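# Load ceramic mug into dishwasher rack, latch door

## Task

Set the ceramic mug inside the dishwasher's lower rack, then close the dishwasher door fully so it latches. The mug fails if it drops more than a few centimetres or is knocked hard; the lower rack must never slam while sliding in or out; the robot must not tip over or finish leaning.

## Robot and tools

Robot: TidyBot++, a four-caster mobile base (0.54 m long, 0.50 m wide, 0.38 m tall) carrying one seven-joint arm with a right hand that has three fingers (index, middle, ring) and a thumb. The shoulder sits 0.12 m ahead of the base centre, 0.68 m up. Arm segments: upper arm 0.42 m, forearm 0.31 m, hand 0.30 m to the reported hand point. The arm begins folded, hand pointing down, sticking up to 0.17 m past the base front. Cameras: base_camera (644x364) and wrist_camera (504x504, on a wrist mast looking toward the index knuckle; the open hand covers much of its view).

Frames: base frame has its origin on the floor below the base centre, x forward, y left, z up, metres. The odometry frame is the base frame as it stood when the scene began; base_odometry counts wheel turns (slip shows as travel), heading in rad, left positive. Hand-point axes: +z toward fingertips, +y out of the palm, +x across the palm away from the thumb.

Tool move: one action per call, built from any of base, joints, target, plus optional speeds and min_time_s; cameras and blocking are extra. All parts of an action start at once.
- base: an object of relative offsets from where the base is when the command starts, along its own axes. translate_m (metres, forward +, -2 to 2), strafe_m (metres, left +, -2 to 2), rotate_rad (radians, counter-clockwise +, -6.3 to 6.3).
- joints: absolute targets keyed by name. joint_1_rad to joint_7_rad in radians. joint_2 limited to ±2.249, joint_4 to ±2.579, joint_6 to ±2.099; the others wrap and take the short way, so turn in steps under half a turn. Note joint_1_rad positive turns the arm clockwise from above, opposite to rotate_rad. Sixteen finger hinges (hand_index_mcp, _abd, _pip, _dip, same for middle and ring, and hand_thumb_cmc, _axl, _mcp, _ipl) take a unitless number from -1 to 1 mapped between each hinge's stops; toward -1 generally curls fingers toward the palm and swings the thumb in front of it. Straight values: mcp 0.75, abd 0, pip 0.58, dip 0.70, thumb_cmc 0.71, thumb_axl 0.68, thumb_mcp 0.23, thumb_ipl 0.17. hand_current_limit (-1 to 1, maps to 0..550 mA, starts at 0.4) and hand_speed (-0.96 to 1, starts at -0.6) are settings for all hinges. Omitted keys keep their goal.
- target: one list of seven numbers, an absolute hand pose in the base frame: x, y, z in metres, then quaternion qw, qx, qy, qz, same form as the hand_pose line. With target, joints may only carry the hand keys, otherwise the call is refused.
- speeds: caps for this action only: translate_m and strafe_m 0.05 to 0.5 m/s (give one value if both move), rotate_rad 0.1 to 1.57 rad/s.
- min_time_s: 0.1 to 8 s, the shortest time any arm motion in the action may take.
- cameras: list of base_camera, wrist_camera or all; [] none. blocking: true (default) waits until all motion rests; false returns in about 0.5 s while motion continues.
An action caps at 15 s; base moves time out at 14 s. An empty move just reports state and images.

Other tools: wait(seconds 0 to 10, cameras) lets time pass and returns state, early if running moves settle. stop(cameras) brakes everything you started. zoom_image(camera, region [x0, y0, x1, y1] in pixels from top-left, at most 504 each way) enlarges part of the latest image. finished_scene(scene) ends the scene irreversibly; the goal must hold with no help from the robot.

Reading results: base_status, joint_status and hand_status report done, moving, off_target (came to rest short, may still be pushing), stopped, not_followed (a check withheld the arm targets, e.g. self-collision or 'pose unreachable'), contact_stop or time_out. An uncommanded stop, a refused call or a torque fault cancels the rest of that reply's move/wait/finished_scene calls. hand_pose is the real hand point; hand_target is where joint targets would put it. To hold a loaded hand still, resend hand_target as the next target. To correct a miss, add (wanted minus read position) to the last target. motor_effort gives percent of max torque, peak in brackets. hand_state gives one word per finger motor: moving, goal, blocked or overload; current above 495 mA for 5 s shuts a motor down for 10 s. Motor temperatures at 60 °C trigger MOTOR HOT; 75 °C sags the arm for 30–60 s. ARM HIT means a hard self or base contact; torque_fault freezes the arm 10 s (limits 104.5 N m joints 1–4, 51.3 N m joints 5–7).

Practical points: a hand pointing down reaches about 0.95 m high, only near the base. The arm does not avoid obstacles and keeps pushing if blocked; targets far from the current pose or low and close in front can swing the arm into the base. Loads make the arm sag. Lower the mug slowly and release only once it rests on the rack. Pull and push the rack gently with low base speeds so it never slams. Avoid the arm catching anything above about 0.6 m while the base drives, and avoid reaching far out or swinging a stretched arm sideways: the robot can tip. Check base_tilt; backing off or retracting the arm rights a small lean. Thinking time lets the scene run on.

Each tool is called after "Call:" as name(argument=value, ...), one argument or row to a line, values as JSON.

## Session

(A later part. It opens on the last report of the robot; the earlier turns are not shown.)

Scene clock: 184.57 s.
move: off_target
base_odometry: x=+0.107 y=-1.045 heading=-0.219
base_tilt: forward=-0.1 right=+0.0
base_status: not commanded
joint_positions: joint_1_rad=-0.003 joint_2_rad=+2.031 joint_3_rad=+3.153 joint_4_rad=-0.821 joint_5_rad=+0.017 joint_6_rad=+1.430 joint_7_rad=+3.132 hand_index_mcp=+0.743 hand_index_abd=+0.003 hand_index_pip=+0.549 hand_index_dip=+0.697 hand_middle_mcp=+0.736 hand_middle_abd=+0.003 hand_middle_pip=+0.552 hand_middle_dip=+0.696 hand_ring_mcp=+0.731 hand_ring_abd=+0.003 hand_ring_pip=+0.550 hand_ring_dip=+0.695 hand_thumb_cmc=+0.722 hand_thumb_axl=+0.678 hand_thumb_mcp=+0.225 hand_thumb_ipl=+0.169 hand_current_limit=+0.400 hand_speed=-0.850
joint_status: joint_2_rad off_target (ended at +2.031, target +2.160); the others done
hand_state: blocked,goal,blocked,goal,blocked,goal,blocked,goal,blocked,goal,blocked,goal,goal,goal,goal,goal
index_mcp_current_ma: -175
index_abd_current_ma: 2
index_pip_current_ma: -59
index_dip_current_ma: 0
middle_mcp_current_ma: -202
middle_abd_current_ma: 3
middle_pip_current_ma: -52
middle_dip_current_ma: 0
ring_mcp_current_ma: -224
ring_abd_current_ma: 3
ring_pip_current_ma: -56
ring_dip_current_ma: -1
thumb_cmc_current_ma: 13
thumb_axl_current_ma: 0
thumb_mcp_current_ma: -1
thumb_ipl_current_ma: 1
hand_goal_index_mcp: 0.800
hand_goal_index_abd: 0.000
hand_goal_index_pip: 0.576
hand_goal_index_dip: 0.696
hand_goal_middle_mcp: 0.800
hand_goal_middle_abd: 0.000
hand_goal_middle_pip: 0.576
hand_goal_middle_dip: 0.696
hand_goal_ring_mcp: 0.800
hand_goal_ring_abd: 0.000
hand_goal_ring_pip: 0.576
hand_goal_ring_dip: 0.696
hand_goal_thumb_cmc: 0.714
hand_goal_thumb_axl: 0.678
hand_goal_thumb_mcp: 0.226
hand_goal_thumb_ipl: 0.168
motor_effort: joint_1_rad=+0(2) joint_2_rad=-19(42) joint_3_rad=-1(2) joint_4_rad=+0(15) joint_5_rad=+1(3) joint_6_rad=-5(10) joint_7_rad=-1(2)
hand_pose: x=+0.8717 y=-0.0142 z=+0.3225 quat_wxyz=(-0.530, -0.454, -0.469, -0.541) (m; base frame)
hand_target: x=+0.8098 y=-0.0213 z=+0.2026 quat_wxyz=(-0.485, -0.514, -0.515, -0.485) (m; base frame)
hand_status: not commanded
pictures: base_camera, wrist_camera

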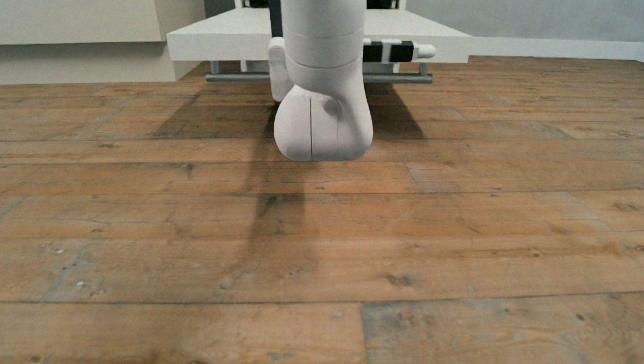

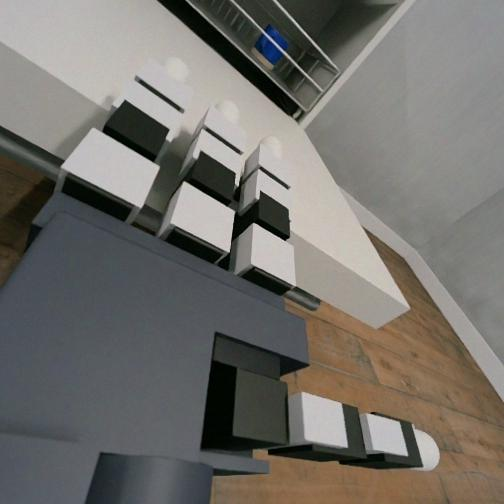

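Call:
move(
  joints={"joint_2_rad":1.85,"joint_4_rad":-0.95,"joint_6_rad":1.30},
  min_time_s=2,
  cameras=[],
)

Call:
move(
  base={"translate_m":-0.22},
  cameras=[],
)

Call:
move(
  joints={"joint_2_rad":2.16,"joint_4_rad":-0.87,"joint_6_rad":1.40},
  min_time_s=3,
  cameras=["all"],
)

Scene clock: 187.07 s.
move: done
base_odometry: x=+0.107 y=-1.045 heading=-0.219
base_tilt: forward=-0.1 right=+0.0
base_status: not commanded
joint_positions: joint_1_rad=-0.003 joint_2_rad=+1.904 joint_3_rad=+3.153 joint_4_rad=-0.945 joint_5_rad=+0.017 joint_6_rad=+1.362 joint_7_rad=+3.132 hand_index_mcp=+0.829 hand_index_abd=-0.002 hand_index_pip=+0.576 hand_index_dip=+0.697 hand_middle_mcp=+0.820 hand_middle_abd=-0.001 hand_middle_pip=+0.576 hand_middle_dip=+0.696 hand_ring_mcp=+0.812 hand_ring_abd=-0.001 hand_ring_pip=+0.576 hand_ring_dip=+0.695 hand_thumb_cmc=+0.722 hand_thumb_axl=+0.678 hand_thumb_mcp=+0.225 hand_thumb_ipl=+0.169 hand_current_limit=+0.400 hand_speed=-0.850
joint_status: all done
hand_state: blocked,goal,goal,goal,blocked,goal,goal,goal,goal,goal,goal,goal,goal,goal,goal,goal
index_mcp_current_ma: 72
index_abd_current_ma: -2
index_pip_current_ma: 0
index_dip_current_ma: 0
middle_mcp_current_ma: 45
middle_abd_current_ma: -1
middle_pip_current_ma: 0
middle_dip_current_ma: 0
ring_mcp_current_ma: 21
ring_abd_current_ma: -1
ring_pip_current_ma: 0
ring_dip_current_ma: -1
thumb_cmc_current_ma: 13
thumb_axl_current_ma: 0
thumb_mcp_current_ma: -1
thumb_ipl_current_ma: 1
hand_goal_index_mcp: 0.800
hand_goal_index_abd: 0.000
hand_goal_index_pip: 0.576
hand_goal_index_dip: 0.696
hand_goal_middle_mcp: 0.800
hand_goal_middle_abd: 0.000
hand_goal_middle_pip: 0.576
hand_goal_middle_dip: 0.696
hand_goal_ring_mcp: 0.800
hand_goal_ring_abd: 0.000
hand_goal_ring_pip: 0.576
hand_goal_ring_dip: 0.696
hand_goal_thumb_cmc: 0.714
hand_goal_thumb_axl: 0.678
hand_goal_thumb_mcp: 0.226
hand_goal_thumb_ipl: 0.168
motor_effort: joint_1_rad=+0(2) joint_2_rad=-39(41) joint_3_rad=-1(2) joint_4_rad=+11(13) joint_5_rad=+0(2) joint_6_rad=+9(9) joint_7_rad=-1(2)
hand_pose: x=+0.9011 y=-0.0149 z=+0.3534 quat_wxyz=(-0.516, -0.471, -0.486, -0.525) (m; base frame)
hand_target: x=+0.9235 y=-0.0214 z=+0.3758 quat_wxyz=(-0.518, -0.482, -0.482, -0.517) (m; base frame)
hand_status: not commanded
pictures: none
No camera images: "cameras" was empty.

Scene clock: 188.67 s.
move: done
base_odometry: x=-0.108 y=-0.997 heading=-0.218
base_tilt: forward=-0.1 right=-0.1
base_status: done
joint_positions: joint_1_rad=-0.003 joint_2_rad=+1.876 joint_3_rad=+3.153 joint_4_rad=-0.947 joint_5_rad=+0.017 joint_6_rad=+1.362 joint_7_rad=+3.132 hand_index_mcp=+0.821 hand_index_abd=-0.002 hand_index_pip=+0.576 hand_index_dip=+0.697 hand_middle_mcp=+0.820 hand_middle_abd=-0.001 hand_middle_pip=+0.576 hand_middle_dip=+0.696 hand_ring_mcp=+0.812 hand_ring_abd=-0.001 hand_ring_pip=+0.576 hand_ring_dip=+0.695 hand_thumb_cmc=+0.722 hand_thumb_axl=+0.678 hand_thumb_mcp=+0.225 hand_thumb_ipl=+0.169 hand_current_limit=+0.400 hand_speed=-0.850
joint_status: not commanded
hand_state: blocked,goal,goal,goal,blocked,goal,goal,goal,goal,goal,goal,goal,goal,goal,goal,goal
index_mcp_current_ma: 47
index_abd_current_ma: -2
index_pip_current_ma: 0
index_dip_current_ma: 0
middle_mcp_current_ma: 45
middle_abd_current_ma: -1
middle_pip_current_ma: 0
middle_dip_current_ma: 0
ring_mcp_current_ma: 21
ring_abd_current_ma: -1
ring_pip_current_ma: 0
ring_dip_current_ma: -1
thumb_cmc_current_ma: 13
thumb_axl_current_ma: 0
thumb_mcp_current_ma: -1
thumb_ipl_current_ma: 1
hand_goal_index_mcp: 0.800
hand_goal_index_abd: 0.000
hand_goal_index_pip: 0.576
hand_goal_index_dip: 0.696
hand_goal_middle_mcp: 0.800
hand_goal_middle_abd: 0.000
hand_goal_middle_pip: 0.576
hand_goal_middle_dip: 0.696
hand_goal_ring_mcp: 0.800
hand_goal_ring_abd: 0.000
hand_goal_ring_pip: 0.576
hand_goal_ring_dip: 0.696
hand_goal_thumb_cmc: 0.714
hand_goal_thumb_axl: 0.678
hand_goal_thumb_mcp: 0.226
hand_goal_thumb_ipl: 0.168
motor_effort: joint_1_rad=+0(1) joint_2_rad=-39(40) joint_3_rad=-1(2) joint_4_rad=+11(12) joint_5_rad=+1(1) joint_6_rad=+8(9) joint_7_rad=-1(2)
hand_pose: x=+0.9096 y=-0.0148 z=+0.3745 quat_wxyz=(-0.522, -0.464, -0.479, -0.531) (m; base frame)
hand_target: x=+0.9235 y=-0.0214 z=+0.3758 quat_wxyz=(-0.518, -0.482, -0.482, -0.517) (m; base frame)
hand_status: not commanded
pictures: none
No camera images: "cameras" was empty.

Scene clock: 192.03 s.
move: done
base_odometry: x=-0.108 y=-0.997 heading=-0.218
base_tilt: forward=-0.1 right=-0.1
base_status: not commanded
joint_positions: joint_1_rad=-0.003 joint_2_rad=+2.132 joint_3_rad=+3.153 joint_4_rad=-0.886 joint_5_rad=+0.017 joint_6_rad=+1.362 joint_7_rad=+3.132 hand_index_mcp=+0.821 hand_index_abd=-0.002 hand_index_pip=+0.576 hand_index_dip=+0.697 hand_middle_mcp=+0.820 hand_middle_abd=-0.001 hand_middle_pip=+0.576 hand_middle_dip=+0.696 hand_ring_mcp=+0.812 hand_ring_abd=-0.001 hand_ring_pip=+0.576 hand_ring_dip=+0.695 hand_thumb_cmc=+0.722 hand_thumb_axl=+0.678 hand_thumb_mcp=+0.225 hand_thumb_ipl=+0.169 hand_current_limit=+0.400 hand_speed=-0.850
joint_status: all done
hand_state: blocked,goal,goal,goal,blocked,goal,goal,goal,goal,goal,goal,goal,goal,goal,goal,goal
index_mcp_current_ma: 47
index_abd_current_ma: -2
index_pip_current_ma: 0
index_dip_current_ma: 0
middle_mcp_current_ma: 45
middle_abd_current_ma: -1
middle_pip_current_ma: 0
middle_dip_current_ma: 0
ring_mcp_current_ma: 21
ring_abd_current_ma: -1
ring_pip_current_ma: 0
ring_dip_current_ma: -1
thumb_cmc_current_ma: 13
thumb_axl_current_ma: 0
thumb_mcp_current_ma: -1
thumb_ipl_current_ma: 1
hand_goal_index_mcp: 0.800
hand_goal_index_abd: 0.000
hand_goal_index_pip: 0.576
hand_goal_index_dip: 0.696
hand_goal_middle_mcp: 0.800
hand_goal_middle_abd: 0.000
hand_goal_middle_pip: 0.576
hand_goal_middle_dip: 0.696
hand_goal_ring_mcp: 0.800
hand_goal_ring_abd: 0.000
hand_goal_ring_pip: 0.576
hand_goal_ring_dip: 0.696
hand_goal_thumb_cmc: 0.714
hand_goal_thumb_axl: 0.678
hand_goal_thumb_mcp: 0.226
hand_goal_thumb_ipl: 0.168
motor_effort: joint_1_rad=+0(1) joint_2_rad=-33(40) joint_3_rad=-1(2) joint_4_rad=+9(11) joint_5_rad=+1(2) joint_6_rad=+8(9) joint_7_rad=-1(2)
hand_pose: x=+0.8218 y=-0.0148 z=+0.2046 quat_wxyz=(-0.473, -0.514, -0.528, -0.483) (m; base frame)
hand_target: x=+0.8098 y=-0.0213 z=+0.2026 quat_wxyz=(-0.485, -0.514, -0.515, -0.485) (m; base frame)
hand_status: not commanded
pictures: base_camera, wrist_camera

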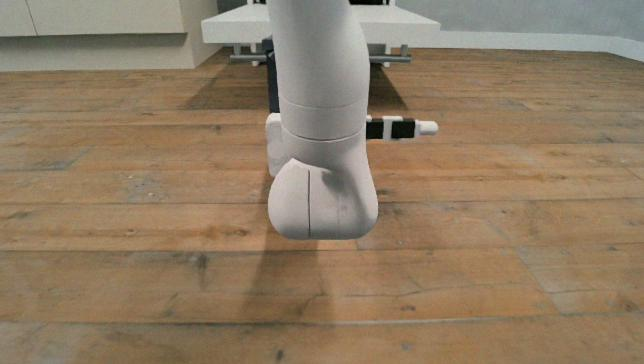

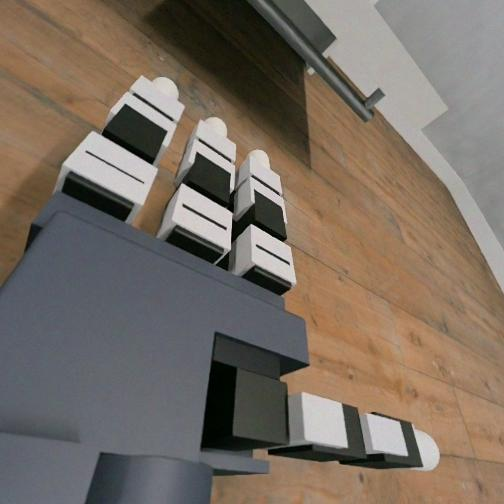

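Call:
move(
  joints={"joint_2_rad":2.215,"joint_4_rad":-0.87,"joint_6_rad":1.49},
  min_time_s=1.5,
  cameras=[],
)

Call:
move(
  base={"translate_m":0.3},
  speeds={"translate_m":0.2},
  cameras=["all"],
)

Scene clock: 194.23 s.
move: done
base_odometry: x=-0.108 y=-0.997 heading=-0.218
base_tilt: forward=-0.2 right=+0.0
base_status: not commanded
joint_positions: joint_1_rad=-0.003 joint_2_rad=+2.183 joint_3_rad=+3.153 joint_4_rad=-0.886 joint_5_rad=+0.017 joint_6_rad=+1.426 joint_7_rad=+3.132 hand_index_mcp=+0.821 hand_index_abd=-0.002 hand_index_pip=+0.576 hand_index_dip=+0.697 hand_middle_mcp=+0.820 hand_middle_abd=-0.001 hand_middle_pip=+0.576 hand_middle_dip=+0.696 hand_ring_mcp=+0.812 hand_ring_abd=-0.001 hand_ring_pip=+0.576 hand_ring_dip=+0.695 hand_thumb_cmc=+0.722 hand_thumb_axl=+0.678 hand_thumb_mcp=+0.225 hand_thumb_ipl=+0.169 hand_current_limit=+0.400 hand_speed=-0.850
joint_status: all done
hand_state: blocked,goal,goal,goal,blocked,goal,goal,goal,goal,goal,goal,goal,goal,goal,goal,goal
index_mcp_current_ma: 47
index_abd_current_ma: -2
index_pip_current_ma: 0
index_dip_current_ma: 0
middle_mcp_current_ma: 45
middle_abd_current_ma: -1
middle_pip_current_ma: 0
middle_dip_current_ma: 0
ring_mcp_current_ma: 21
ring_abd_current_ma: -1
ring_pip_current_ma: 0
ring_dip_current_ma: -1
thumb_cmc_current_ma: 13
thumb_axl_current_ma: 0
thumb_mcp_current_ma: -1
thumb_ipl_current_ma: 1
hand_goal_index_mcp: 0.800
hand_goal_index_abd: 0.000
hand_goal_index_pip: 0.576
hand_goal_index_dip: 0.696
hand_goal_middle_mcp: 0.800
hand_goal_middle_abd: 0.000
hand_goal_middle_pip: 0.576
hand_goal_middle_dip: 0.696
hand_goal_ring_mcp: 0.800
hand_goal_ring_abd: 0.000
hand_goal_ring_pip: 0.576
hand_goal_ring_dip: 0.696
hand_goal_thumb_cmc: 0.714
hand_goal_thumb_axl: 0.678
hand_goal_thumb_mcp: 0.226
hand_goal_thumb_ipl: 0.168
motor_effort: joint_1_rad=+0(1) joint_2_rad=-32(34) joint_3_rad=-1(2) joint_4_rad=+7(9) joint_5_rad=+1(1) joint_6_rad=+8(9) joint_7_rad=+0(1)
hand_pose: x=+0.7932 y=-0.0148 z=+0.1892 quat_wxyz=(-0.476, -0.511, -0.525, -0.487) (m; base frame)
hand_target: x=+0.7767 y=-0.0213 z=+0.1930 quat_wxyz=(-0.494, -0.506, -0.506, -0.494) (m; base frame)
hand_status: not commanded
pictures: none
No camera images: "cameras" was empty.

Scene clock: 196.43 s.
move: done
base_odometry: x=+0.185 y=-1.062 heading=-0.218
base_tilt: forward=-0.1 right=+0.0
base_status: done
joint_positions: joint_1_rad=-0.003 joint_2_rad=+2.196 joint_3_rad=+3.153 joint_4_rad=-0.880 joint_5_rad=+0.017 joint_6_rad=+1.429 joint_7_rad=+3.132 hand_index_mcp=+0.820 hand_index_abd=-0.002 hand_index_pip=+0.576 hand_index_dip=+0.697 hand_middle_mcp=+0.820 hand_middle_abd=-0.001 hand_middle_pip=+0.576 hand_middle_dip=+0.696 hand_ring_mcp=+0.812 hand_ring_abd=-0.001 hand_ring_pip=+0.576 hand_ring_dip=+0.695 hand_thumb_cmc=+0.722 hand_thumb_axl=+0.678 hand_thumb_mcp=+0.225 hand_thumb_ipl=+0.169 hand_current_limit=+0.400 hand_speed=-0.850
joint_status: not commanded
hand_state: blocked,goal,goal,goal,blocked,goal,goal,goal,goal,goal,goal,goal,goal,goal,goal,goal
index_mcp_current_ma: 44
index_abd_current_ma: -2
index_pip_current_ma: 0
index_dip_current_ma: 0
middle_mcp_current_ma: 45
middle_abd_current_ma: -1
middle_pip_current_ma: 0
middle_dip_current_ma: 0
ring_mcp_current_ma: 21
ring_abd_current_ma: -1
ring_pip_current_ma: 0
ring_dip_current_ma: -1
thumb_cmc_current_ma: 13
thumb_axl_current_ma: 0
thumb_mcp_current_ma: -1
thumb_ipl_current_ma: 1
hand_goal_index_mcp: 0.800
hand_goal_index_abd: 0.000
hand_goal_index_pip: 0.576
hand_goal_index_dip: 0.696
hand_goal_middle_mcp: 0.800
hand_goal_middle_abd: 0.000
hand_goal_middle_pip: 0.576
hand_goal_middle_dip: 0.696
hand_goal_ring_mcp: 0.800
hand_goal_ring_abd: 0.000
hand_goal_ring_pip: 0.576
hand_goal_ring_dip: 0.696
hand_goal_thumb_cmc: 0.714
hand_goal_thumb_axl: 0.678
hand_goal_thumb_mcp: 0.226
hand_goal_thumb_ipl: 0.168
motor_effort: joint_1_rad=+0(1) joint_2_rad=-31(34) joint_3_rad=-1(2) joint_4_rad=+7(8) joint_5_rad=+1(2) joint_6_rad=+8(9) joint_7_rad=-1(1)
hand_pose: x=+0.7884 y=-0.0148 z=+0.1838 quat_wxyz=(-0.475, -0.511, -0.526, -0.487) (m; base frame)
hand_target: x=+0.7767 y=-0.0213 z=+0.1930 quat_wxyz=(-0.494, -0.506, -0.506, -0.494) (m; base frame)
hand_status: not commanded
pictures: base_camera, wrist_camera

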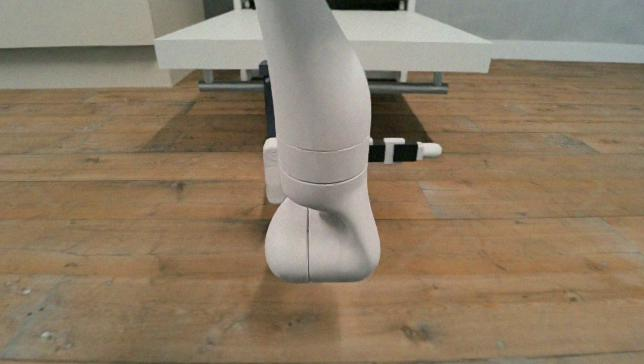

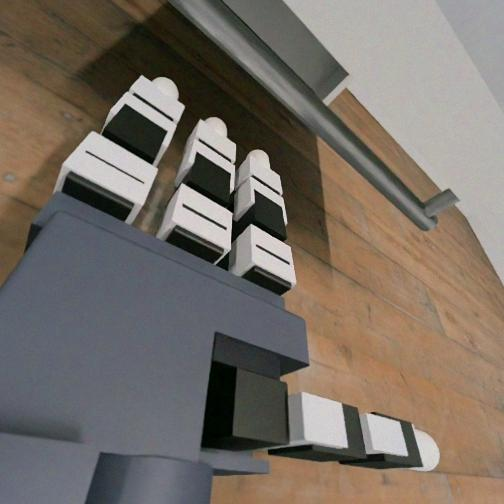

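Call:
move(
  base={"translate_m":0.10},
  speeds={"translate_m":0.08},
  cameras=["all"],
)

Scene clock: 198.40 s.
move: done
base_odometry: x=+0.283 y=-1.083 heading=-0.218
base_tilt: forward=-0.1 right=+0.0
base_status: done
joint_positions: joint_1_rad=-0.003 joint_2_rad=+2.198 joint_3_rad=+3.153 joint_4_rad=-0.879 joint_5_rad=+0.017 joint_6_rad=+1.429 joint_7_rad=+3.132 hand_index_mcp=+0.820 hand_index_abd=-0.002 hand_index_pip=+0.576 hand_index_dip=+0.697 hand_middle_mcp=+0.820 hand_middle_abd=-0.001 hand_middle_pip=+0.576 hand_middle_dip=+0.696 hand_ring_mcp=+0.812 hand_ring_abd=-0.001 hand_ring_pip=+0.576 hand_ring_dip=+0.695 hand_thumb_cmc=+0.722 hand_thumb_axl=+0.678 hand_thumb_mcp=+0.225 hand_thumb_ipl=+0.169 hand_current_limit=+0.400 hand_speed=-0.850
joint_status: not commanded
hand_state: blocked,goal,goal,goal,blocked,goal,goal,goal,goal,goal,goal,goal,goal,goal,goal,goal
index_mcp_current_ma: 44
index_abd_current_ma: -2
index_pip_current_ma: 0
index_dip_current_ma: 0
middle_mcp_current_ma: 45
middle_abd_current_ma: -1
middle_pip_current_ma: 0
middle_dip_current_ma: 0
ring_mcp_current_ma: 21
ring_abd_current_ma: -1
ring_pip_current_ma: 0
ring_dip_current_ma: -1
thumb_cmc_current_ma: 13
thumb_axl_current_ma: 0
thumb_mcp_current_ma: -1
thumb_ipl_current_ma: 1
hand_goal_index_mcp: 0.800
hand_goal_index_abd: 0.000
hand_goal_index_pip: 0.576
hand_goal_index_dip: 0.696
hand_goal_middle_mcp: 0.800
hand_goal_middle_abd: 0.000
hand_goal_middle_pip: 0.576
hand_goal_middle_dip: 0.696
hand_goal_ring_mcp: 0.800
hand_goal_ring_abd: 0.000
hand_goal_ring_pip: 0.576
hand_goal_ring_dip: 0.696
hand_goal_thumb_cmc: 0.714
hand_goal_thumb_axl: 0.678
hand_goal_thumb_mcp: 0.226
hand_goal_thumb_ipl: 0.168
motor_effort: joint_1_rad=+0(1) joint_2_rad=-31(33) joint_3_rad=-1(2) joint_4_rad=+7(8) joint_5_rad=+0(1) joint_6_rad=+8(9) joint_7_rad=-1(2)
hand_pose: x=+0.7877 y=-0.0148 z=+0.1829 quat_wxyz=(-0.474, -0.512, -0.526, -0.486) (m; base frame)
hand_target: x=+0.7767 y=-0.0213 z=+0.1930 quat_wxyz=(-0.494, -0.506, -0.506, -0.494) (m; base frame)
hand_status: not commanded
pictures: base_camera, wrist_camera

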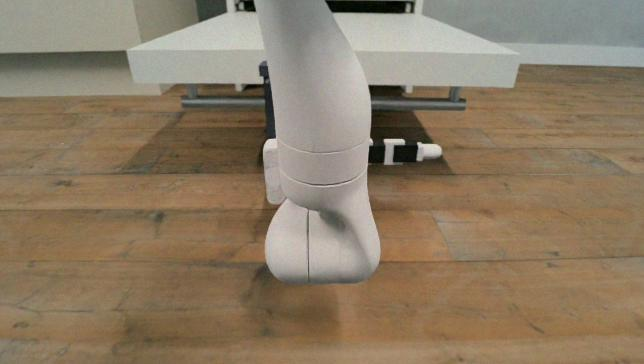

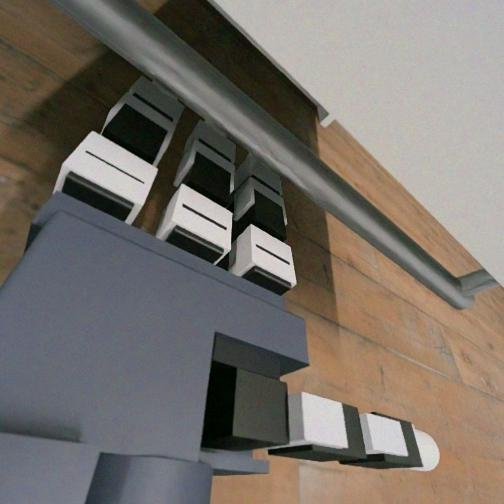

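Call:
move(
  joints={"joint_2_rad":1.90,"joint_4_rad":-1.26,"joint_6_rad":1.49,"hand_index_mcp":1.0,"hand_middle_mcp":1.0,"hand_ring_mcp":1.0},
  min_time_s=3,
  cameras=["all"],
)

Scene clock: 202.47 s.
move: done
base_odometry: x=+0.283 y=-1.083 heading=-0.218
base_tilt: forward=-0.1 right=+0.0
base_status: not commanded
joint_positions: joint_1_rad=-0.003 joint_2_rad=+1.962 joint_3_rad=+3.153 joint_4_rad=-1.258 joint_5_rad=+0.017 joint_6_rad=+1.430 joint_7_rad=+3.132 hand_index_mcp=+1.000 hand_index_abd=-0.002 hand_index_pip=+0.576 hand_index_dip=+0.697 hand_middle_mcp=+1.000 hand_middle_abd=-0.001 hand_middle_pip=+0.576 hand_middle_dip=+0.696 hand_ring_mcp=+1.000 hand_ring_abd=-0.001 hand_ring_pip=+0.576 hand_ring_dip=+0.695 hand_thumb_cmc=+0.722 hand_thumb_axl=+0.678 hand_thumb_mcp=+0.225 hand_thumb_ipl=+0.169 hand_current_limit=+0.400 hand_speed=-0.850
joint_status: all done
hand_state: goal,goal,goal,goal,goal,goal,goal,goal,goal,goal,goal,goal,goal,goal,goal,goal
index_mcp_current_ma: 0
index_abd_current_ma: -2
index_pip_current_ma: 0
index_dip_current_ma: 0
middle_mcp_current_ma: 0
middle_abd_current_ma: -1
middle_pip_current_ma: 0
middle_dip_current_ma: 0
ring_mcp_current_ma: 0
ring_abd_current_ma: -1
ring_pip_current_ma: 0
ring_dip_current_ma: -1
thumb_cmc_current_ma: 13
thumb_axl_current_ma: 0
thumb_mcp_current_ma: -1
thumb_ipl_current_ma: 1
hand_goal_index_mcp: 1.000
hand_goal_index_abd: 0.000
hand_goal_index_pip: 0.576
hand_goal_index_dip: 0.696
hand_goal_middle_mcp: 1.000
hand_goal_middle_abd: 0.000
hand_goal_middle_pip: 0.576
hand_goal_middle_dip: 0.696
hand_goal_ring_mcp: 1.000
hand_goal_ring_abd: 0.000
hand_goal_ring_pip: 0.576
hand_goal_ring_dip: 0.696
hand_goal_thumb_cmc: 0.714
hand_goal_thumb_axl: 0.678
hand_goal_thumb_mcp: 0.226
hand_goal_thumb_ipl: 0.168
motor_effort: joint_1_rad=+0(1) joint_2_rad=-36(36) joint_3_rad=-1(2) joint_4_rad=+6(8) joint_5_rad=+0(1) joint_6_rad=+11(11) joint_7_rad=-1(1)
hand_pose: x=+0.7963 y=-0.0165 z=+0.2248 quat_wxyz=(-0.437, -0.546, -0.558, -0.447) (m; base frame)
hand_target: x=+0.8198 y=-0.0214 z=+0.2862 quat_wxyz=(-0.475, -0.524, -0.524, -0.474) (m; base frame)
hand_status: not commanded
pictures: base_camera, wrist_camera

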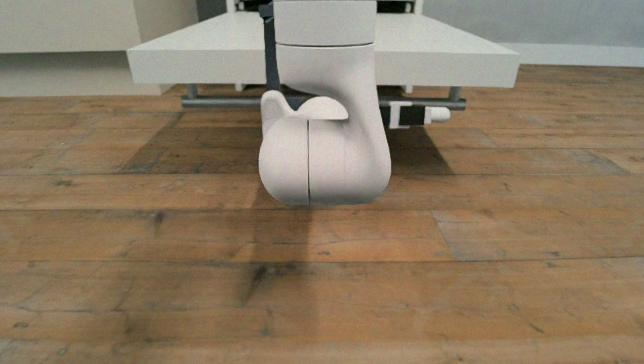

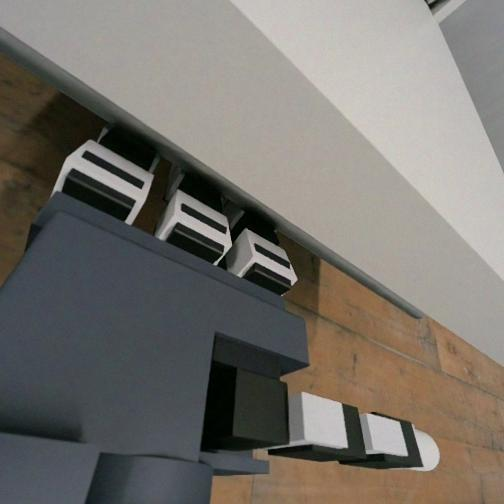

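Call:
move(
  joints={"joint_2_rad":1.70,"joint_4_rad":-1.55,"joint_6_rad":1.62},
  min_time_s=3,
  cameras=["all"],
)

Scene clock: 206.00 s.
move: off_target
base_odometry: x=+0.283 y=-1.083 heading=-0.218
base_tilt: forward=+0.0 right=-0.1
base_status: not commanded
joint_positions: joint_1_rad=-0.003 joint_2_rad=+1.813 joint_3_rad=+3.153 joint_4_rad=-1.571 joint_5_rad=+0.017 joint_6_rad=+1.486 joint_7_rad=+3.132 hand_index_mcp=+1.001 hand_index_abd=-0.002 hand_index_pip=+0.613 hand_index_dip=+0.702 hand_middle_mcp=+1.000 hand_middle_abd=-0.001 hand_middle_pip=+0.598 hand_middle_dip=+0.701 hand_ring_mcp=+1.000 hand_ring_abd=-0.001 hand_ring_pip=+0.586 hand_ring_dip=+0.697 hand_thumb_cmc=+0.722 hand_thumb_axl=+0.678 hand_thumb_mcp=+0.225 hand_thumb_ipl=+0.169 hand_current_limit=+0.400 hand_speed=-0.850
joint_status: joint_2_rad off_target (ended at +1.813, target +1.700); joint_6_rad off_target (ended at +1.486, target +1.620); the others done
hand_state: goal,goal,blocked,goal,goal,goal,blocked,goal,goal,goal,goal,goal,goal,goal,goal,goal
index_mcp_current_ma: 0
index_abd_current_ma: -2
index_pip_current_ma: 89
index_dip_current_ma: 9
middle_mcp_current_ma: 0
middle_abd_current_ma: -1
middle_pip_current_ma: 46
middle_dip_current_ma: 7
ring_mcp_current_ma: 0
ring_abd_current_ma: -1
ring_pip_current_ma: 15
ring_dip_current_ma: 1
thumb_cmc_current_ma: 13
thumb_axl_current_ma: 0
thumb_mcp_current_ma: -1
thumb_ipl_current_ma: 1
hand_goal_index_mcp: 1.000
hand_goal_index_abd: 0.000
hand_goal_index_pip: 0.576
hand_goal_index_dip: 0.696
hand_goal_middle_mcp: 1.000
hand_goal_middle_abd: 0.000
hand_goal_middle_pip: 0.576
hand_goal_middle_dip: 0.696
hand_goal_ring_mcp: 1.000
hand_goal_ring_abd: 0.000
hand_goal_ring_pip: 0.576
hand_goal_ring_dip: 0.696
hand_goal_thumb_cmc: 0.714
hand_goal_thumb_axl: 0.678
hand_goal_thumb_mcp: 0.226
hand_goal_thumb_ipl: 0.168
motor_effort: joint_1_rad=-1(1) joint_2_rad=-42(42) joint_3_rad=-1(1) joint_4_rad=+8(9) joint_5_rad=+0(2) joint_6_rad=+17(17) joint_7_rad=+0(1)
hand_pose: x=+0.7653 y=-0.0177 z=+0.2595 quat_wxyz=(-0.408, -0.569, -0.580, -0.416) (m; base frame)
hand_target: x=+0.8082 y=-0.0214 z=+0.3821 quat_wxyz=(-0.485, -0.514, -0.515, -0.485) (m; base frame)
hand_status: not commanded
pictures: base_camera, wrist_camera

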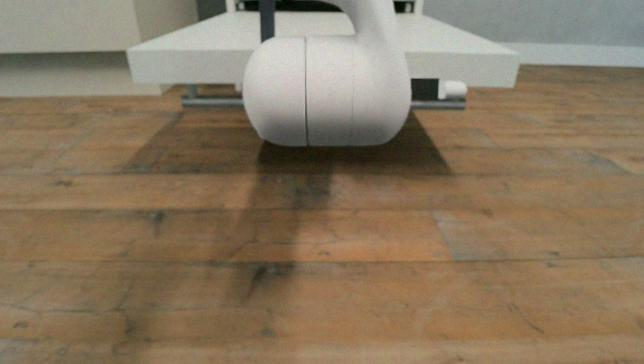

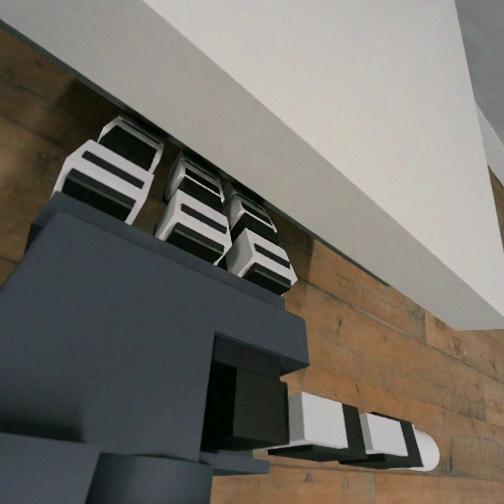

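Call:
move(
  joints={"joint_2_rad":2.215,"joint_4_rad":-0.87,"joint_6_rad":1.55,"hand_index_mcp":0.8,"hand_middle_mcp":0.8,"hand_ring_mcp":0.8},
  min_time_s=2.5,
  cameras=[],
)

Call:
move(
  base={"translate_m":0.04},
  speeds={"translate_m":0.05},
  cameras=["all"],
)

Scene clock: 209.13 s.
move: off_target
base_odometry: x=+0.283 y=-1.083 heading=-0.218
base_tilt: forward=+0.0 right=+0.0
base_status: not commanded
joint_positions: joint_1_rad=-0.003 joint_2_rad=+2.185 joint_3_rad=+3.153 joint_4_rad=-0.889 joint_5_rad=+0.017 joint_6_rad=+1.488 joint_7_rad=+3.132 hand_index_mcp=+0.828 hand_index_abd=+0.001 hand_index_pip=+0.581 hand_index_dip=+0.694 hand_middle_mcp=+0.823 hand_middle_abd=+0.000 hand_middle_pip=+0.582 hand_middle_dip=+0.695 hand_ring_mcp=+0.823 hand_ring_abd=+0.000 hand_ring_pip=+0.583 hand_ring_dip=+0.695 hand_thumb_cmc=+0.722 hand_thumb_axl=+0.678 hand_thumb_mcp=+0.225 hand_thumb_ipl=+0.169 hand_current_limit=+0.400 hand_speed=-0.850
joint_status: hand_index_mcp off_target (ended at +0.828, target +0.800); hand_middle_mcp off_target (ended at +0.823, target +0.800); hand_ring_mcp off_target (ended at +0.823, target +0.800); the others done
hand_state: blocked,goal,goal,goal,blocked,goal,goal,goal,blocked,goal,goal,goal,goal,goal,goal,goal
index_mcp_current_ma: 67
index_abd_current_ma: 1
index_pip_current_ma: 6
index_dip_current_ma: -1
middle_mcp_current_ma: 51
middle_abd_current_ma: 0
middle_pip_current_ma: 8
middle_dip_current_ma: -1
ring_mcp_current_ma: 51
ring_abd_current_ma: 0
ring_pip_current_ma: 9
ring_dip_current_ma: -1
thumb_cmc_current_ma: 13
thumb_axl_current_ma: 0
thumb_mcp_current_ma: -1
thumb_ipl_current_ma: 1
hand_goal_index_mcp: 0.800
hand_goal_index_abd: 0.000
hand_goal_index_pip: 0.576
hand_goal_index_dip: 0.696
hand_goal_middle_mcp: 0.800
hand_goal_middle_abd: 0.000
hand_goal_middle_pip: 0.576
hand_goal_middle_dip: 0.696
hand_goal_ring_mcp: 0.800
hand_goal_ring_abd: 0.000
hand_goal_ring_pip: 0.576
hand_goal_ring_dip: 0.696
hand_goal_thumb_cmc: 0.714
hand_goal_thumb_axl: 0.678
hand_goal_thumb_mcp: 0.226
hand_goal_thumb_ipl: 0.168
motor_effort: joint_1_rad=+0(1) joint_2_rad=-31(46) joint_3_rad=-1(2) joint_4_rad=+7(13) joint_5_rad=+1(2) joint_6_rad=+9(18) joint_7_rad=+0(1)
hand_pose: x=+0.7873 y=-0.0147 z=+0.2058 quat_wxyz=(-0.490, -0.497, -0.511, -0.502) (m; base frame)
hand_target: x=+0.7714 y=-0.0213 z=+0.2110 quat_wxyz=(-0.509, -0.491, -0.491, -0.509) (m; base frame)
hand_status: not commanded
pictures: none
No camera images: "cameras" was empty.

Scene clock: 210.53 s.
move: done
base_odometry: x=+0.322 y=-1.092 heading=-0.217
base_tilt: forward=+0.0 right=+0.0
base_status: done
joint_positions: joint_1_rad=-0.003 joint_2_rad=+2.192 joint_3_rad=+3.153 joint_4_rad=-0.886 joint_5_rad=+0.017 joint_6_rad=+1.492 joint_7_rad=+3.132 hand_index_mcp=+0.822 hand_index_abd=+0.001 hand_index_pip=+0.581 hand_index_dip=+0.694 hand_middle_mcp=+0.821 hand_middle_abd=+0.000 hand_middle_pip=+0.582 hand_middle_dip=+0.695 hand_ring_mcp=+0.821 hand_ring_abd=+0.000 hand_ring_pip=+0.582 hand_ring_dip=+0.695 hand_thumb_cmc=+0.722 hand_thumb_axl=+0.678 hand_thumb_mcp=+0.225 hand_thumb_ipl=+0.169 hand_current_limit=+0.400 hand_speed=-0.850
joint_status: not commanded
hand_state: blocked,goal,goal,goal,blocked,goal,goal,goal,blocked,goal,goal,goal,goal,goal,goal,goal
index_mcp_current_ma: 49
index_abd_current_ma: 1
index_pip_current_ma: 6
index_dip_current_ma: -1
middle_mcp_current_ma: 46
middle_abd_current_ma: 0
middle_pip_current_ma: 8
middle_dip_current_ma: -1
ring_mcp_current_ma: 46
ring_abd_current_ma: 0
ring_pip_current_ma: 9
ring_dip_current_ma: -1
thumb_cmc_current_ma: 13
thumb_axl_current_ma: 0
thumb_mcp_current_ma: -1
thumb_ipl_current_ma: 1
hand_goal_index_mcp: 0.800
hand_goal_index_abd: 0.000
hand_goal_index_pip: 0.576
hand_goal_index_dip: 0.696
hand_goal_middle_mcp: 0.800
hand_goal_middle_abd: 0.000
hand_goal_middle_pip: 0.576
hand_goal_middle_dip: 0.696
hand_goal_ring_mcp: 0.800
hand_goal_ring_abd: 0.000
hand_goal_ring_pip: 0.576
hand_goal_ring_dip: 0.696
hand_goal_thumb_cmc: 0.714
hand_goal_thumb_axl: 0.678
hand_goal_thumb_mcp: 0.226
hand_goal_thumb_ipl: 0.168
motor_effort: joint_1_rad=+0(1) joint_2_rad=-31(34) joint_3_rad=-1(2) joint_4_rad=+7(9) joint_5_rad=+0(1) joint_6_rad=+9(11) joint_7_rad=+0(2)
hand_pose: x=+0.7841 y=-0.0147 z=+0.2032 quat_wxyz=(-0.490, -0.497, -0.511, -0.502) (m; base frame)
hand_target: x=+0.7714 y=-0.0213 z=+0.2110 quat_wxyz=(-0.509, -0.491, -0.491, -0.509) (m; base frame)
hand_status: not commanded
pictures: base_camera, wrist_camera

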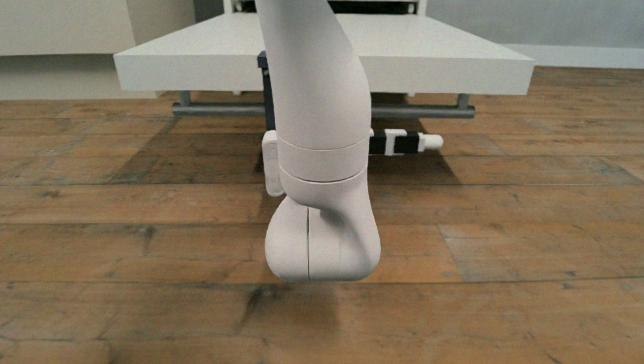

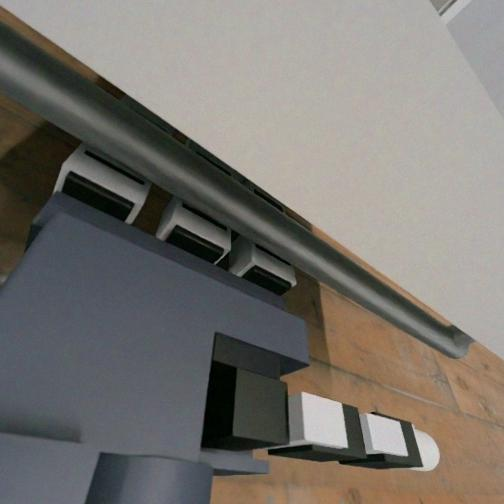

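Call:
move(
  joints={"joint_2_rad":1.88,"joint_4_rad":-1.30,"joint_6_rad":1.82,"hand_index_mcp":1.0,"hand_middle_mcp":1.0,"hand_ring_mcp":1.0},
  min_time_s=3,
  cameras=["all"],
)

Scene clock: 214.30 s.
move: off_target
base_odometry: x=+0.322 y=-1.092 heading=-0.217
base_tilt: forward=-0.1 right=+0.0
base_status: not commanded
joint_positions: joint_1_rad=-0.004 joint_2_rad=+2.009 joint_3_rad=+3.153 joint_4_rad=-1.328 joint_5_rad=+0.017 joint_6_rad=+1.691 joint_7_rad=+3.132 hand_index_mcp=+1.001 hand_index_abd=+0.000 hand_index_pip=+0.573 hand_index_dip=+0.694 hand_middle_mcp=+1.000 hand_middle_abd=+0.000 hand_middle_pip=+0.581 hand_middle_dip=+0.695 hand_ring_mcp=+1.000 hand_ring_abd=+0.000 hand_ring_pip=+0.582 hand_ring_dip=+0.695 hand_thumb_cmc=+0.722 hand_thumb_axl=+0.678 hand_thumb_mcp=+0.225 hand_thumb_ipl=+0.169 hand_current_limit=+0.400 hand_speed=-0.850
joint_status: joint_2_rad off_target (ended at +2.009, target +1.880); joint_6_rad off_target (ended at +1.690, target +1.820); the others done
hand_state: goal,goal,goal,goal,goal,goal,goal,goal,goal,goal,goal,goal,goal,goal,goal,goal
index_mcp_current_ma: 0
index_abd_current_ma: 0
index_pip_current_ma: -4
index_dip_current_ma: -1
middle_mcp_current_ma: 0
middle_abd_current_ma: 0
middle_pip_current_ma: 7
middle_dip_current_ma: -1
ring_mcp_current_ma: 0
ring_abd_current_ma: 0
ring_pip_current_ma: 8
ring_dip_current_ma: -1
thumb_cmc_current_ma: 13
thumb_axl_current_ma: 0
thumb_mcp_current_ma: -1
thumb_ipl_current_ma: 1
hand_goal_index_mcp: 1.000
hand_goal_index_abd: 0.000
hand_goal_index_pip: 0.576
hand_goal_index_dip: 0.696
hand_goal_middle_mcp: 1.000
hand_goal_middle_abd: 0.000
hand_goal_middle_pip: 0.576
hand_goal_middle_dip: 0.696
hand_goal_ring_mcp: 1.000
hand_goal_ring_abd: 0.000
hand_goal_ring_pip: 0.576
hand_goal_ring_dip: 0.696
hand_goal_thumb_cmc: 0.714
hand_goal_thumb_axl: 0.678
hand_goal_thumb_mcp: 0.226
hand_goal_thumb_ipl: 0.168
motor_effort: joint_1_rad=+0(2) joint_2_rad=-44(44) joint_3_rad=+0(2) joint_4_rad=+11(12) joint_5_rad=+0(2) joint_6_rad=+17(18) joint_7_rad=+1(2)
hand_pose: x=+0.7465 y=-0.0164 z=+0.2569 quat_wxyz=(-0.474, -0.513, -0.524, -0.487) (m; base frame)
hand_target: x=+0.7847 y=-0.0214 z=+0.3859 quat_wxyz=(-0.550, -0.444, -0.445, -0.550) (m; base frame)
hand_status: not commanded
pictures: base_camera, wrist_camera

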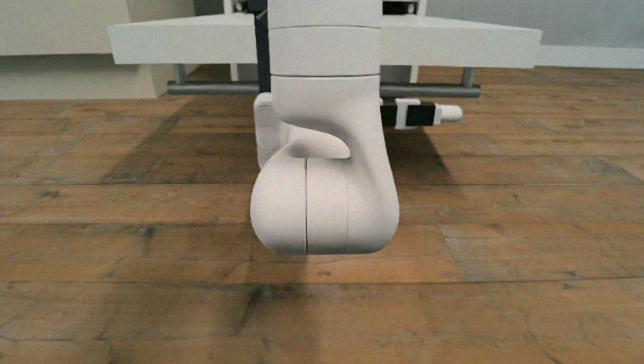

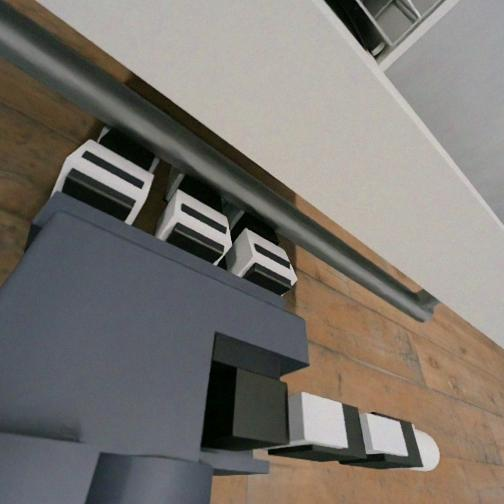

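Call:
move(
  joints={"joint_2_rad":1.60,"joint_4_rad":-1.58,"joint_6_rad":1.80},
  min_time_s=3,
  cameras=["all"],
)

Scene clock: 218.67 s.
Motor temperatures (°C): [37 40 31 37 44 43 44]
move: off_target
base_odometry: x=+0.322 y=-1.092 heading=-0.217
base_tilt: forward=+0.0 right=-0.1
base_status: not commanded
joint_positions: joint_1_rad=-0.004 joint_2_rad=+1.711 joint_3_rad=+3.153 joint_4_rad=-1.603 joint_5_rad=+0.017 joint_6_rad=+1.695 joint_7_rad=+3.132 hand_index_mcp=+1.000 hand_index_abd=+0.002 hand_index_pip=+0.576 hand_index_dip=+0.694 hand_middle_mcp=+1.000 hand_middle_abd=+0.000 hand_middle_pip=+0.581 hand_middle_dip=+0.695 hand_ring_mcp=+1.000 hand_ring_abd=+0.000 hand_ring_pip=+0.582 hand_ring_dip=+0.695 hand_thumb_cmc=+0.722 hand_thumb_axl=+0.678 hand_thumb_mcp=+0.225 hand_thumb_ipl=+0.169 hand_current_limit=+0.400 hand_speed=-0.850
joint_status: joint_2_rad off_target (ended at +1.711, target +1.600); the others done
hand_state: goal,goal,goal,goal,goal,goal,goal,goal,goal,goal,goal,goal,goal,goal,goal,goal
index_mcp_current_ma: 0
index_abd_current_ma: 2
index_pip_current_ma: 0
index_dip_current_ma: -1
middle_mcp_current_ma: 0
middle_abd_current_ma: 0
middle_pip_current_ma: 7
middle_dip_current_ma: -1
ring_mcp_current_ma: 0
ring_abd_current_ma: 0
ring_pip_current_ma: 8
ring_dip_current_ma: -1
thumb_cmc_current_ma: 13
thumb_axl_current_ma: 0
thumb_mcp_current_ma: -1
thumb_ipl_current_ma: 1
hand_goal_index_mcp: 1.000
hand_goal_index_abd: 0.000
hand_goal_index_pip: 0.576
hand_goal_index_dip: 0.696
hand_goal_middle_mcp: 1.000
hand_goal_middle_abd: 0.000
hand_goal_middle_pip: 0.576
hand_goal_middle_dip: 0.696
hand_goal_ring_mcp: 1.000
hand_goal_ring_abd: 0.000
hand_goal_ring_pip: 0.576
hand_goal_ring_dip: 0.696
hand_goal_thumb_cmc: 0.714
hand_goal_thumb_axl: 0.678
hand_goal_thumb_mcp: 0.226
hand_goal_thumb_ipl: 0.168
motor_effort: joint_1_rad=+0(2) joint_2_rad=-44(47) joint_3_rad=-1(1) joint_4_rad=+9(12) joint_5_rad=+1(2) joint_6_rad=+14(18) joint_7_rad=+1(2)
hand_pose: x=+0.7873 y=-0.0171 z=+0.3835 quat_wxyz=(-0.482, -0.506, -0.517, -0.493) (m; base frame)
hand_target: x=+0.8074 y=-0.0214 z=+0.4960 quat_wxyz=(-0.546, -0.450, -0.450, -0.545) (m; base frame)
hand_status: not commanded
pictures: base_camera, wrist_camera

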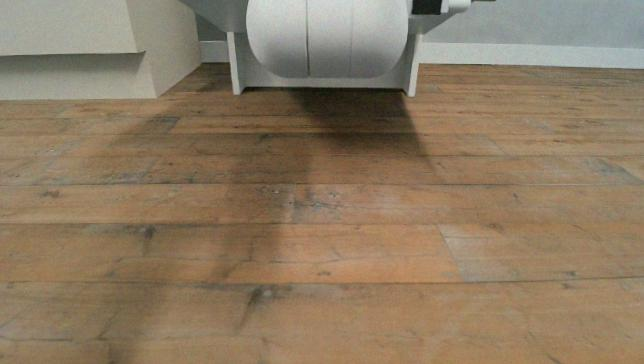

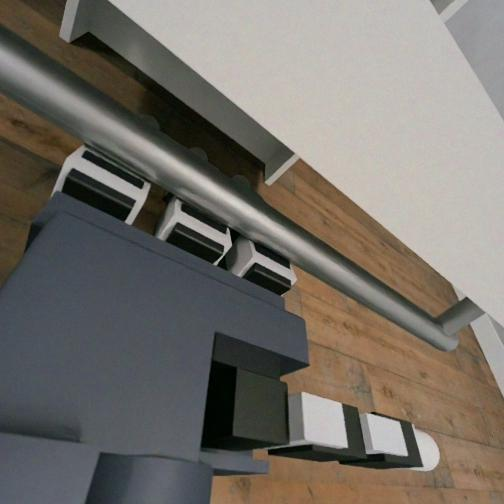

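Call:
move(
  joints={"joint_2_rad":1.34,"joint_4_rad":-1.73,"joint_6_rad":1.56},
  min_time_s=2.5,
  cameras=["wrist_camera"],
)

Call:
move(
  joints={"joint_2_rad":1.08,"joint_4_rad":-1.86,"joint_6_rad":1.31},
  min_time_s=2.5,
  cameras=["all"],
)

Scene clock: 224.30 s.
move: off_target
base_odometry: x=+0.322 y=-1.092 heading=-0.217
base_tilt: forward=+0.0 right=+0.0
base_status: not commanded
joint_positions: joint_1_rad=-0.004 joint_2_rad=+1.440 joint_3_rad=+3.153 joint_4_rad=-1.753 joint_5_rad=+0.017 joint_6_rad=+1.608 joint_7_rad=+3.132 hand_index_mcp=+1.000 hand_index_abd=+0.002 hand_index_pip=+0.576 hand_index_dip=+0.694 hand_middle_mcp=+1.000 hand_middle_abd=+0.000 hand_middle_pip=+0.581 hand_middle_dip=+0.695 hand_ring_mcp=+1.000 hand_ring_abd=+0.000 hand_ring_pip=+0.582 hand_ring_dip=+0.695 hand_thumb_cmc=+0.722 hand_thumb_axl=+0.678 hand_thumb_mcp=+0.225 hand_thumb_ipl=+0.169 hand_current_limit=+0.400 hand_speed=-0.850
joint_status: joint_2_rad off_target (ended at +1.440, target +1.340); the others done
hand_state: goal,goal,goal,goal,goal,goal,goal,goal,goal,goal,goal,goal,goal,goal,goal,goal
index_mcp_current_ma: 0
index_abd_current_ma: 2
index_pip_current_ma: 0
index_dip_current_ma: -1
middle_mcp_current_ma: 0
middle_abd_current_ma: 0
middle_pip_current_ma: 7
middle_dip_current_ma: -1
ring_mcp_current_ma: 0
ring_abd_current_ma: 0
ring_pip_current_ma: 8
ring_dip_current_ma: -1
thumb_cmc_current_ma: 13
thumb_axl_current_ma: 0
thumb_mcp_current_ma: -1
thumb_ipl_current_ma: 1
hand_goal_index_mcp: 1.000
hand_goal_index_abd: 0.000
hand_goal_index_pip: 0.576
hand_goal_index_dip: 0.696
hand_goal_middle_mcp: 1.000
hand_goal_middle_abd: 0.000
hand_goal_middle_pip: 0.576
hand_goal_middle_dip: 0.696
hand_goal_ring_mcp: 1.000
hand_goal_ring_abd: 0.000
hand_goal_ring_pip: 0.576
hand_goal_ring_dip: 0.696
hand_goal_thumb_cmc: 0.714
hand_goal_thumb_axl: 0.678
hand_goal_thumb_mcp: 0.226
hand_goal_thumb_ipl: 0.168
motor_effort: joint_1_rad=+2(3) joint_2_rad=-42(46) joint_3_rad=+0(1) joint_4_rad=+11(13) joint_5_rad=-1(2) joint_6_rad=+12(16) joint_7_rad=+0(1)
hand_pose: x=+0.8230 y=-0.0176 z=+0.5032 quat_wxyz=(-0.492, -0.499, -0.509, -0.501) (m; base frame)
hand_target: x=+0.8468 y=-0.0214 z=+0.5677 quat_wxyz=(-0.515, -0.484, -0.485, -0.515) (m; base frame)
hand_status: not commanded
pictures: wrist_camera

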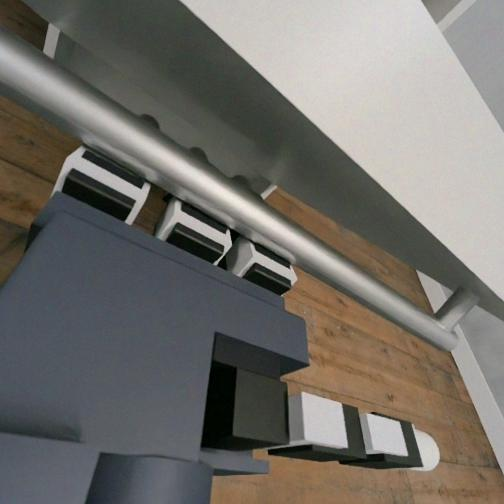

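Scene clock: 227.10 s.
move: off_target
base_odometry: x=+0.322 y=-1.092 heading=-0.217
base_tilt: forward=-0.1 right=-0.1
base_status: not commanded
joint_positions: joint_1_rad=-0.004 joint_2_rad=+1.187 joint_3_rad=+3.153 joint_4_rad=-1.875 joint_5_rad=+0.017 joint_6_rad=+1.340 joint_7_rad=+3.132 hand_index_mcp=+1.000 hand_index_abd=-0.001 hand_index_pip=+0.576 hand_index_dip=+0.694 hand_middle_mcp=+1.000 hand_middle_abd=+0.000 hand_middle_pip=+0.581 hand_middle_dip=+0.695 hand_ring_mcp=+1.000 hand_ring_abd=+0.000 hand_ring_pip=+0.582 hand_ring_dip=+0.695 hand_thumb_cmc=+0.722 hand_thumb_axl=+0.678 hand_thumb_mcp=+0.225 hand_thumb_ipl=+0.169 hand_current_limit=+0.400 hand_speed=-0.850
joint_status: joint_2_rad off_target (ended at +1.187, target +1.080); the others done
hand_state: goal,goal,goal,goal,goal,goal,goal,goal,goal,goal,goal,goal,goal,goal,goal,goal
index_mcp_current_ma: 0
index_abd_current_ma: 0
index_pip_current_ma: 0
index_dip_current_ma: -1
middle_mcp_current_ma: 0
middle_abd_current_ma: 0
middle_pip_current_ma: 7
middle_dip_current_ma: -1
ring_mcp_current_ma: 0
ring_abd_current_ma: 0
ring_pip_current_ma: 8
ring_dip_current_ma: -1
thumb_cmc_current_ma: 13
thumb_axl_current_ma: 0
thumb_mcp_current_ma: -1
thumb_ipl_current_ma: 1
hand_goal_index_mcp: 1.000
hand_goal_index_abd: 0.000
hand_goal_index_pip: 0.576
hand_goal_index_dip: 0.696
hand_goal_middle_mcp: 1.000
hand_goal_middle_abd: 0.000
hand_goal_middle_pip: 0.576
hand_goal_middle_dip: 0.696
hand_goal_ring_mcp: 1.000
hand_goal_ring_abd: 0.000
hand_goal_ring_pip: 0.576
hand_goal_ring_dip: 0.696
hand_goal_thumb_cmc: 0.714
hand_goal_thumb_axl: 0.678
hand_goal_thumb_mcp: 0.226
hand_goal_thumb_ipl: 0.168
motor_effort: joint_1_rad=+1(3) joint_2_rad=-43(46) joint_3_rad=+0(1) joint_4_rad=+12(13) joint_5_rad=-1(2) joint_6_rad=+16(16) joint_7_rad=+0(2)
hand_pose: x=+0.8454 y=-0.0181 z=+0.5646 quat_wxyz=(-0.458, -0.532, -0.541, -0.464) (m; base frame)
hand_target: x=+0.8590 y=-0.0215 z=+0.6392 quat_wxyz=(-0.485, -0.514, -0.515, -0.485) (m; base frame)
hand_status: not commanded
pictures: base_camera, wrist_camera

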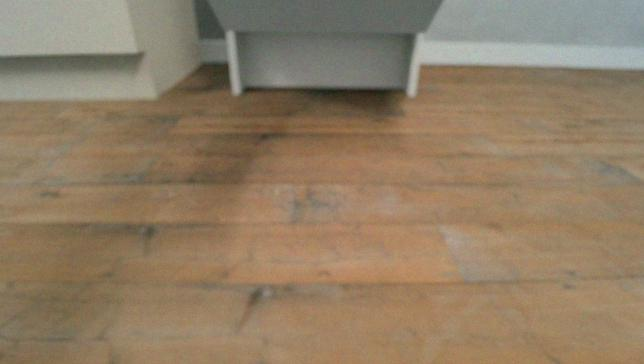

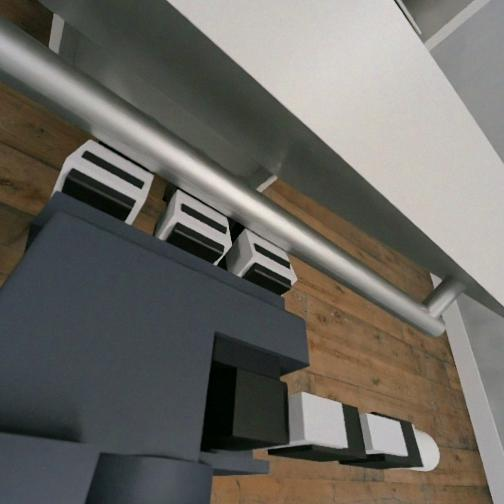

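Call:
move(
  base={"translate_m":0.06},
  speeds={"translate_m":0.05},
  joints={"joint_2_rad":0.80,"joint_4_rad":-1.955,"joint_6_rad":1.07},
  min_time_s=2.5,
  cameras=["wrist_camera"],
)

Scene clock: 232.70 s.
move: off_target
base_odometry: x=+0.381 y=-1.105 heading=-0.217
base_tilt: forward=+0.0 right=+0.0
base_status: done
joint_positions: joint_1_rad=-0.004 joint_2_rad=+0.906 joint_3_rad=+3.153 joint_4_rad=-1.979 joint_5_rad=+0.017 joint_6_rad=+1.093 joint_7_rad=+3.132 hand_index_mcp=+1.000 hand_index_abd=-0.001 hand_index_pip=+0.576 hand_index_dip=+0.694 hand_middle_mcp=+1.000 hand_middle_abd=+0.000 hand_middle_pip=+0.581 hand_middle_dip=+0.695 hand_ring_mcp=+1.000 hand_ring_abd=+0.000 hand_ring_pip=+0.582 hand_ring_dip=+0.695 hand_thumb_cmc=+0.722 hand_thumb_axl=+0.678 hand_thumb_mcp=+0.225 hand_thumb_ipl=+0.169 hand_current_limit=+0.400 hand_speed=-0.850
joint_status: joint_2_rad off_target (ended at +0.906, target +0.800); the others done
hand_state: goal,goal,goal,goal,goal,goal,goal,goal,goal,goal,goal,goal,goal,goal,goal,goal
index_mcp_current_ma: 0
index_abd_current_ma: -1
index_pip_current_ma: 0
index_dip_current_ma: -1
middle_mcp_current_ma: 0
middle_abd_current_ma: 0
middle_pip_current_ma: 7
middle_dip_current_ma: -1
ring_mcp_current_ma: 0
ring_abd_current_ma: 0
ring_pip_current_ma: 8
ring_dip_current_ma: -1
thumb_cmc_current_ma: 13
thumb_axl_current_ma: 0
thumb_mcp_current_ma: -1
thumb_ipl_current_ma: 1
hand_goal_index_mcp: 1.000
hand_goal_index_abd: 0.000
hand_goal_index_pip: 0.576
hand_goal_index_dip: 0.696
hand_goal_middle_mcp: 1.000
hand_goal_middle_abd: 0.000
hand_goal_middle_pip: 0.576
hand_goal_middle_dip: 0.696
hand_goal_ring_mcp: 1.000
hand_goal_ring_abd: 0.000
hand_goal_ring_pip: 0.576
hand_goal_ring_dip: 0.696
hand_goal_thumb_cmc: 0.714
hand_goal_thumb_axl: 0.678
hand_goal_thumb_mcp: 0.226
hand_goal_thumb_ipl: 0.168
motor_effort: joint_1_rad=-1(1) joint_2_rad=-42(45) joint_3_rad=-1(1) joint_4_rad=+16(17) joint_5_rad=+0(2) joint_6_rad=+16(17) joint_7_rad=+1(2)
hand_pose: x=+0.8431 y=-0.0197 z=+0.6543 quat_wxyz=(-0.441, -0.548, -0.556, -0.443) (m; base frame)
hand_target: x=+0.8485 y=-0.0215 z=+0.7339 quat_wxyz=(-0.471, -0.528, -0.528, -0.470) (m; base frame)
hand_status: not commanded
pictures: wrist_camera

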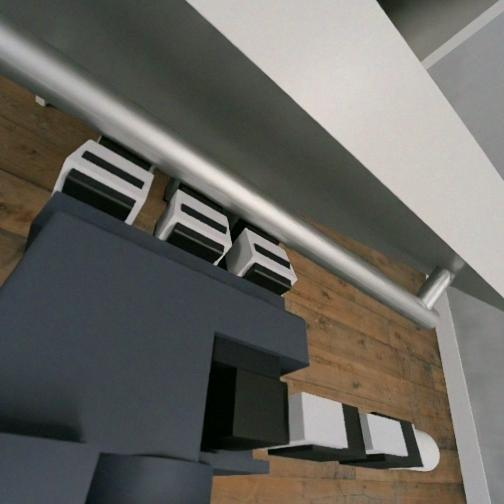

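Call:
move(
  base={"translate_m":0.10},
  speeds={"translate_m":0.05},
  joints={"joint_2_rad":0.48,"joint_4_rad":-1.92,"joint_6_rad":0.58},
  min_time_s=3,
  cameras=["wrist_camera"],
)

Scene clock: 236.17 s.
move: off_target
base_odometry: x=+0.479 y=-1.126 heading=-0.216
base_tilt: forward=-0.1 right=-0.1
base_status: done
joint_positions: joint_1_rad=-0.003 joint_2_rad=+0.576 joint_3_rad=+3.153 joint_4_rad=-1.983 joint_5_rad=+0.017 joint_6_rad=+0.609 joint_7_rad=+3.132 hand_index_mcp=+1.000 hand_index_abd=+0.000 hand_index_pip=+0.576 hand_index_dip=+0.694 hand_middle_mcp=+1.000 hand_middle_abd=+0.000 hand_middle_pip=+0.581 hand_middle_dip=+0.695 hand_ring_mcp=+1.000 hand_ring_abd=+0.000 hand_ring_pip=+0.582 hand_ring_dip=+0.695 hand_thumb_cmc=+0.722 hand_thumb_axl=+0.678 hand_thumb_mcp=+0.225 hand_thumb_ipl=+0.169 hand_current_limit=+0.400 hand_speed=-0.850
joint_status: joint_4_rad off_target (ended at -1.983, target -1.920); the others done
hand_state: goal,goal,goal,goal,goal,goal,goal,goal,goal,goal,goal,goal,goal,goal,goal,goal
index_mcp_current_ma: 0
index_abd_current_ma: 0
index_pip_current_ma: 0
index_dip_current_ma: -1
middle_mcp_current_ma: 0
middle_abd_current_ma: 0
middle_pip_current_ma: 7
middle_dip_current_ma: -1
ring_mcp_current_ma: 0
ring_abd_current_ma: 0
ring_pip_current_ma: 8
ring_dip_current_ma: -1
thumb_cmc_current_ma: 13
thumb_axl_current_ma: 0
thumb_mcp_current_ma: -1
thumb_ipl_current_ma: 1
hand_goal_index_mcp: 1.000
hand_goal_index_abd: 0.000
hand_goal_index_pip: 0.576
hand_goal_index_dip: 0.696
hand_goal_middle_mcp: 1.000
hand_goal_middle_abd: 0.000
hand_goal_middle_pip: 0.576
hand_goal_middle_dip: 0.696
hand_goal_ring_mcp: 1.000
hand_goal_ring_abd: 0.000
hand_goal_ring_pip: 0.576
hand_goal_ring_dip: 0.696
hand_goal_thumb_cmc: 0.714
hand_goal_thumb_axl: 0.678
hand_goal_thumb_mcp: 0.226
hand_goal_thumb_ipl: 0.168
motor_effort: joint_1_rad=+0(2) joint_2_rad=-37(42) joint_3_rad=-1(2) joint_4_rad=+21(22) joint_5_rad=+1(2) joint_6_rad=+15(17) joint_7_rad=+1(2)
hand_pose: x=+0.8328 y=-0.0223 z=+0.7394 quat_wxyz=(-0.398, -0.583, -0.588, -0.395) (m; base frame)
hand_target: x=+0.8387 y=-0.0215 z=+0.8313 quat_wxyz=(-0.434, -0.558, -0.558, -0.434) (m; base frame)
hand_status: not commanded
pictures: wrist_camera

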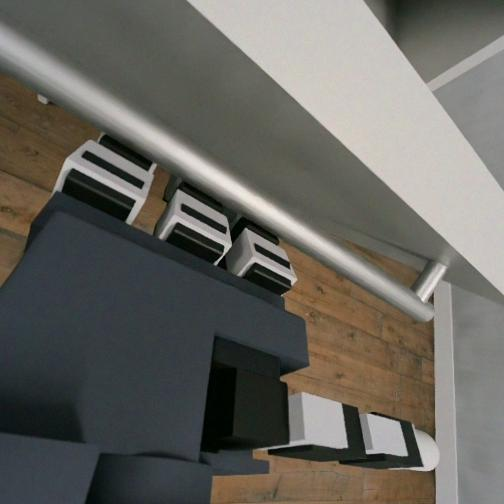

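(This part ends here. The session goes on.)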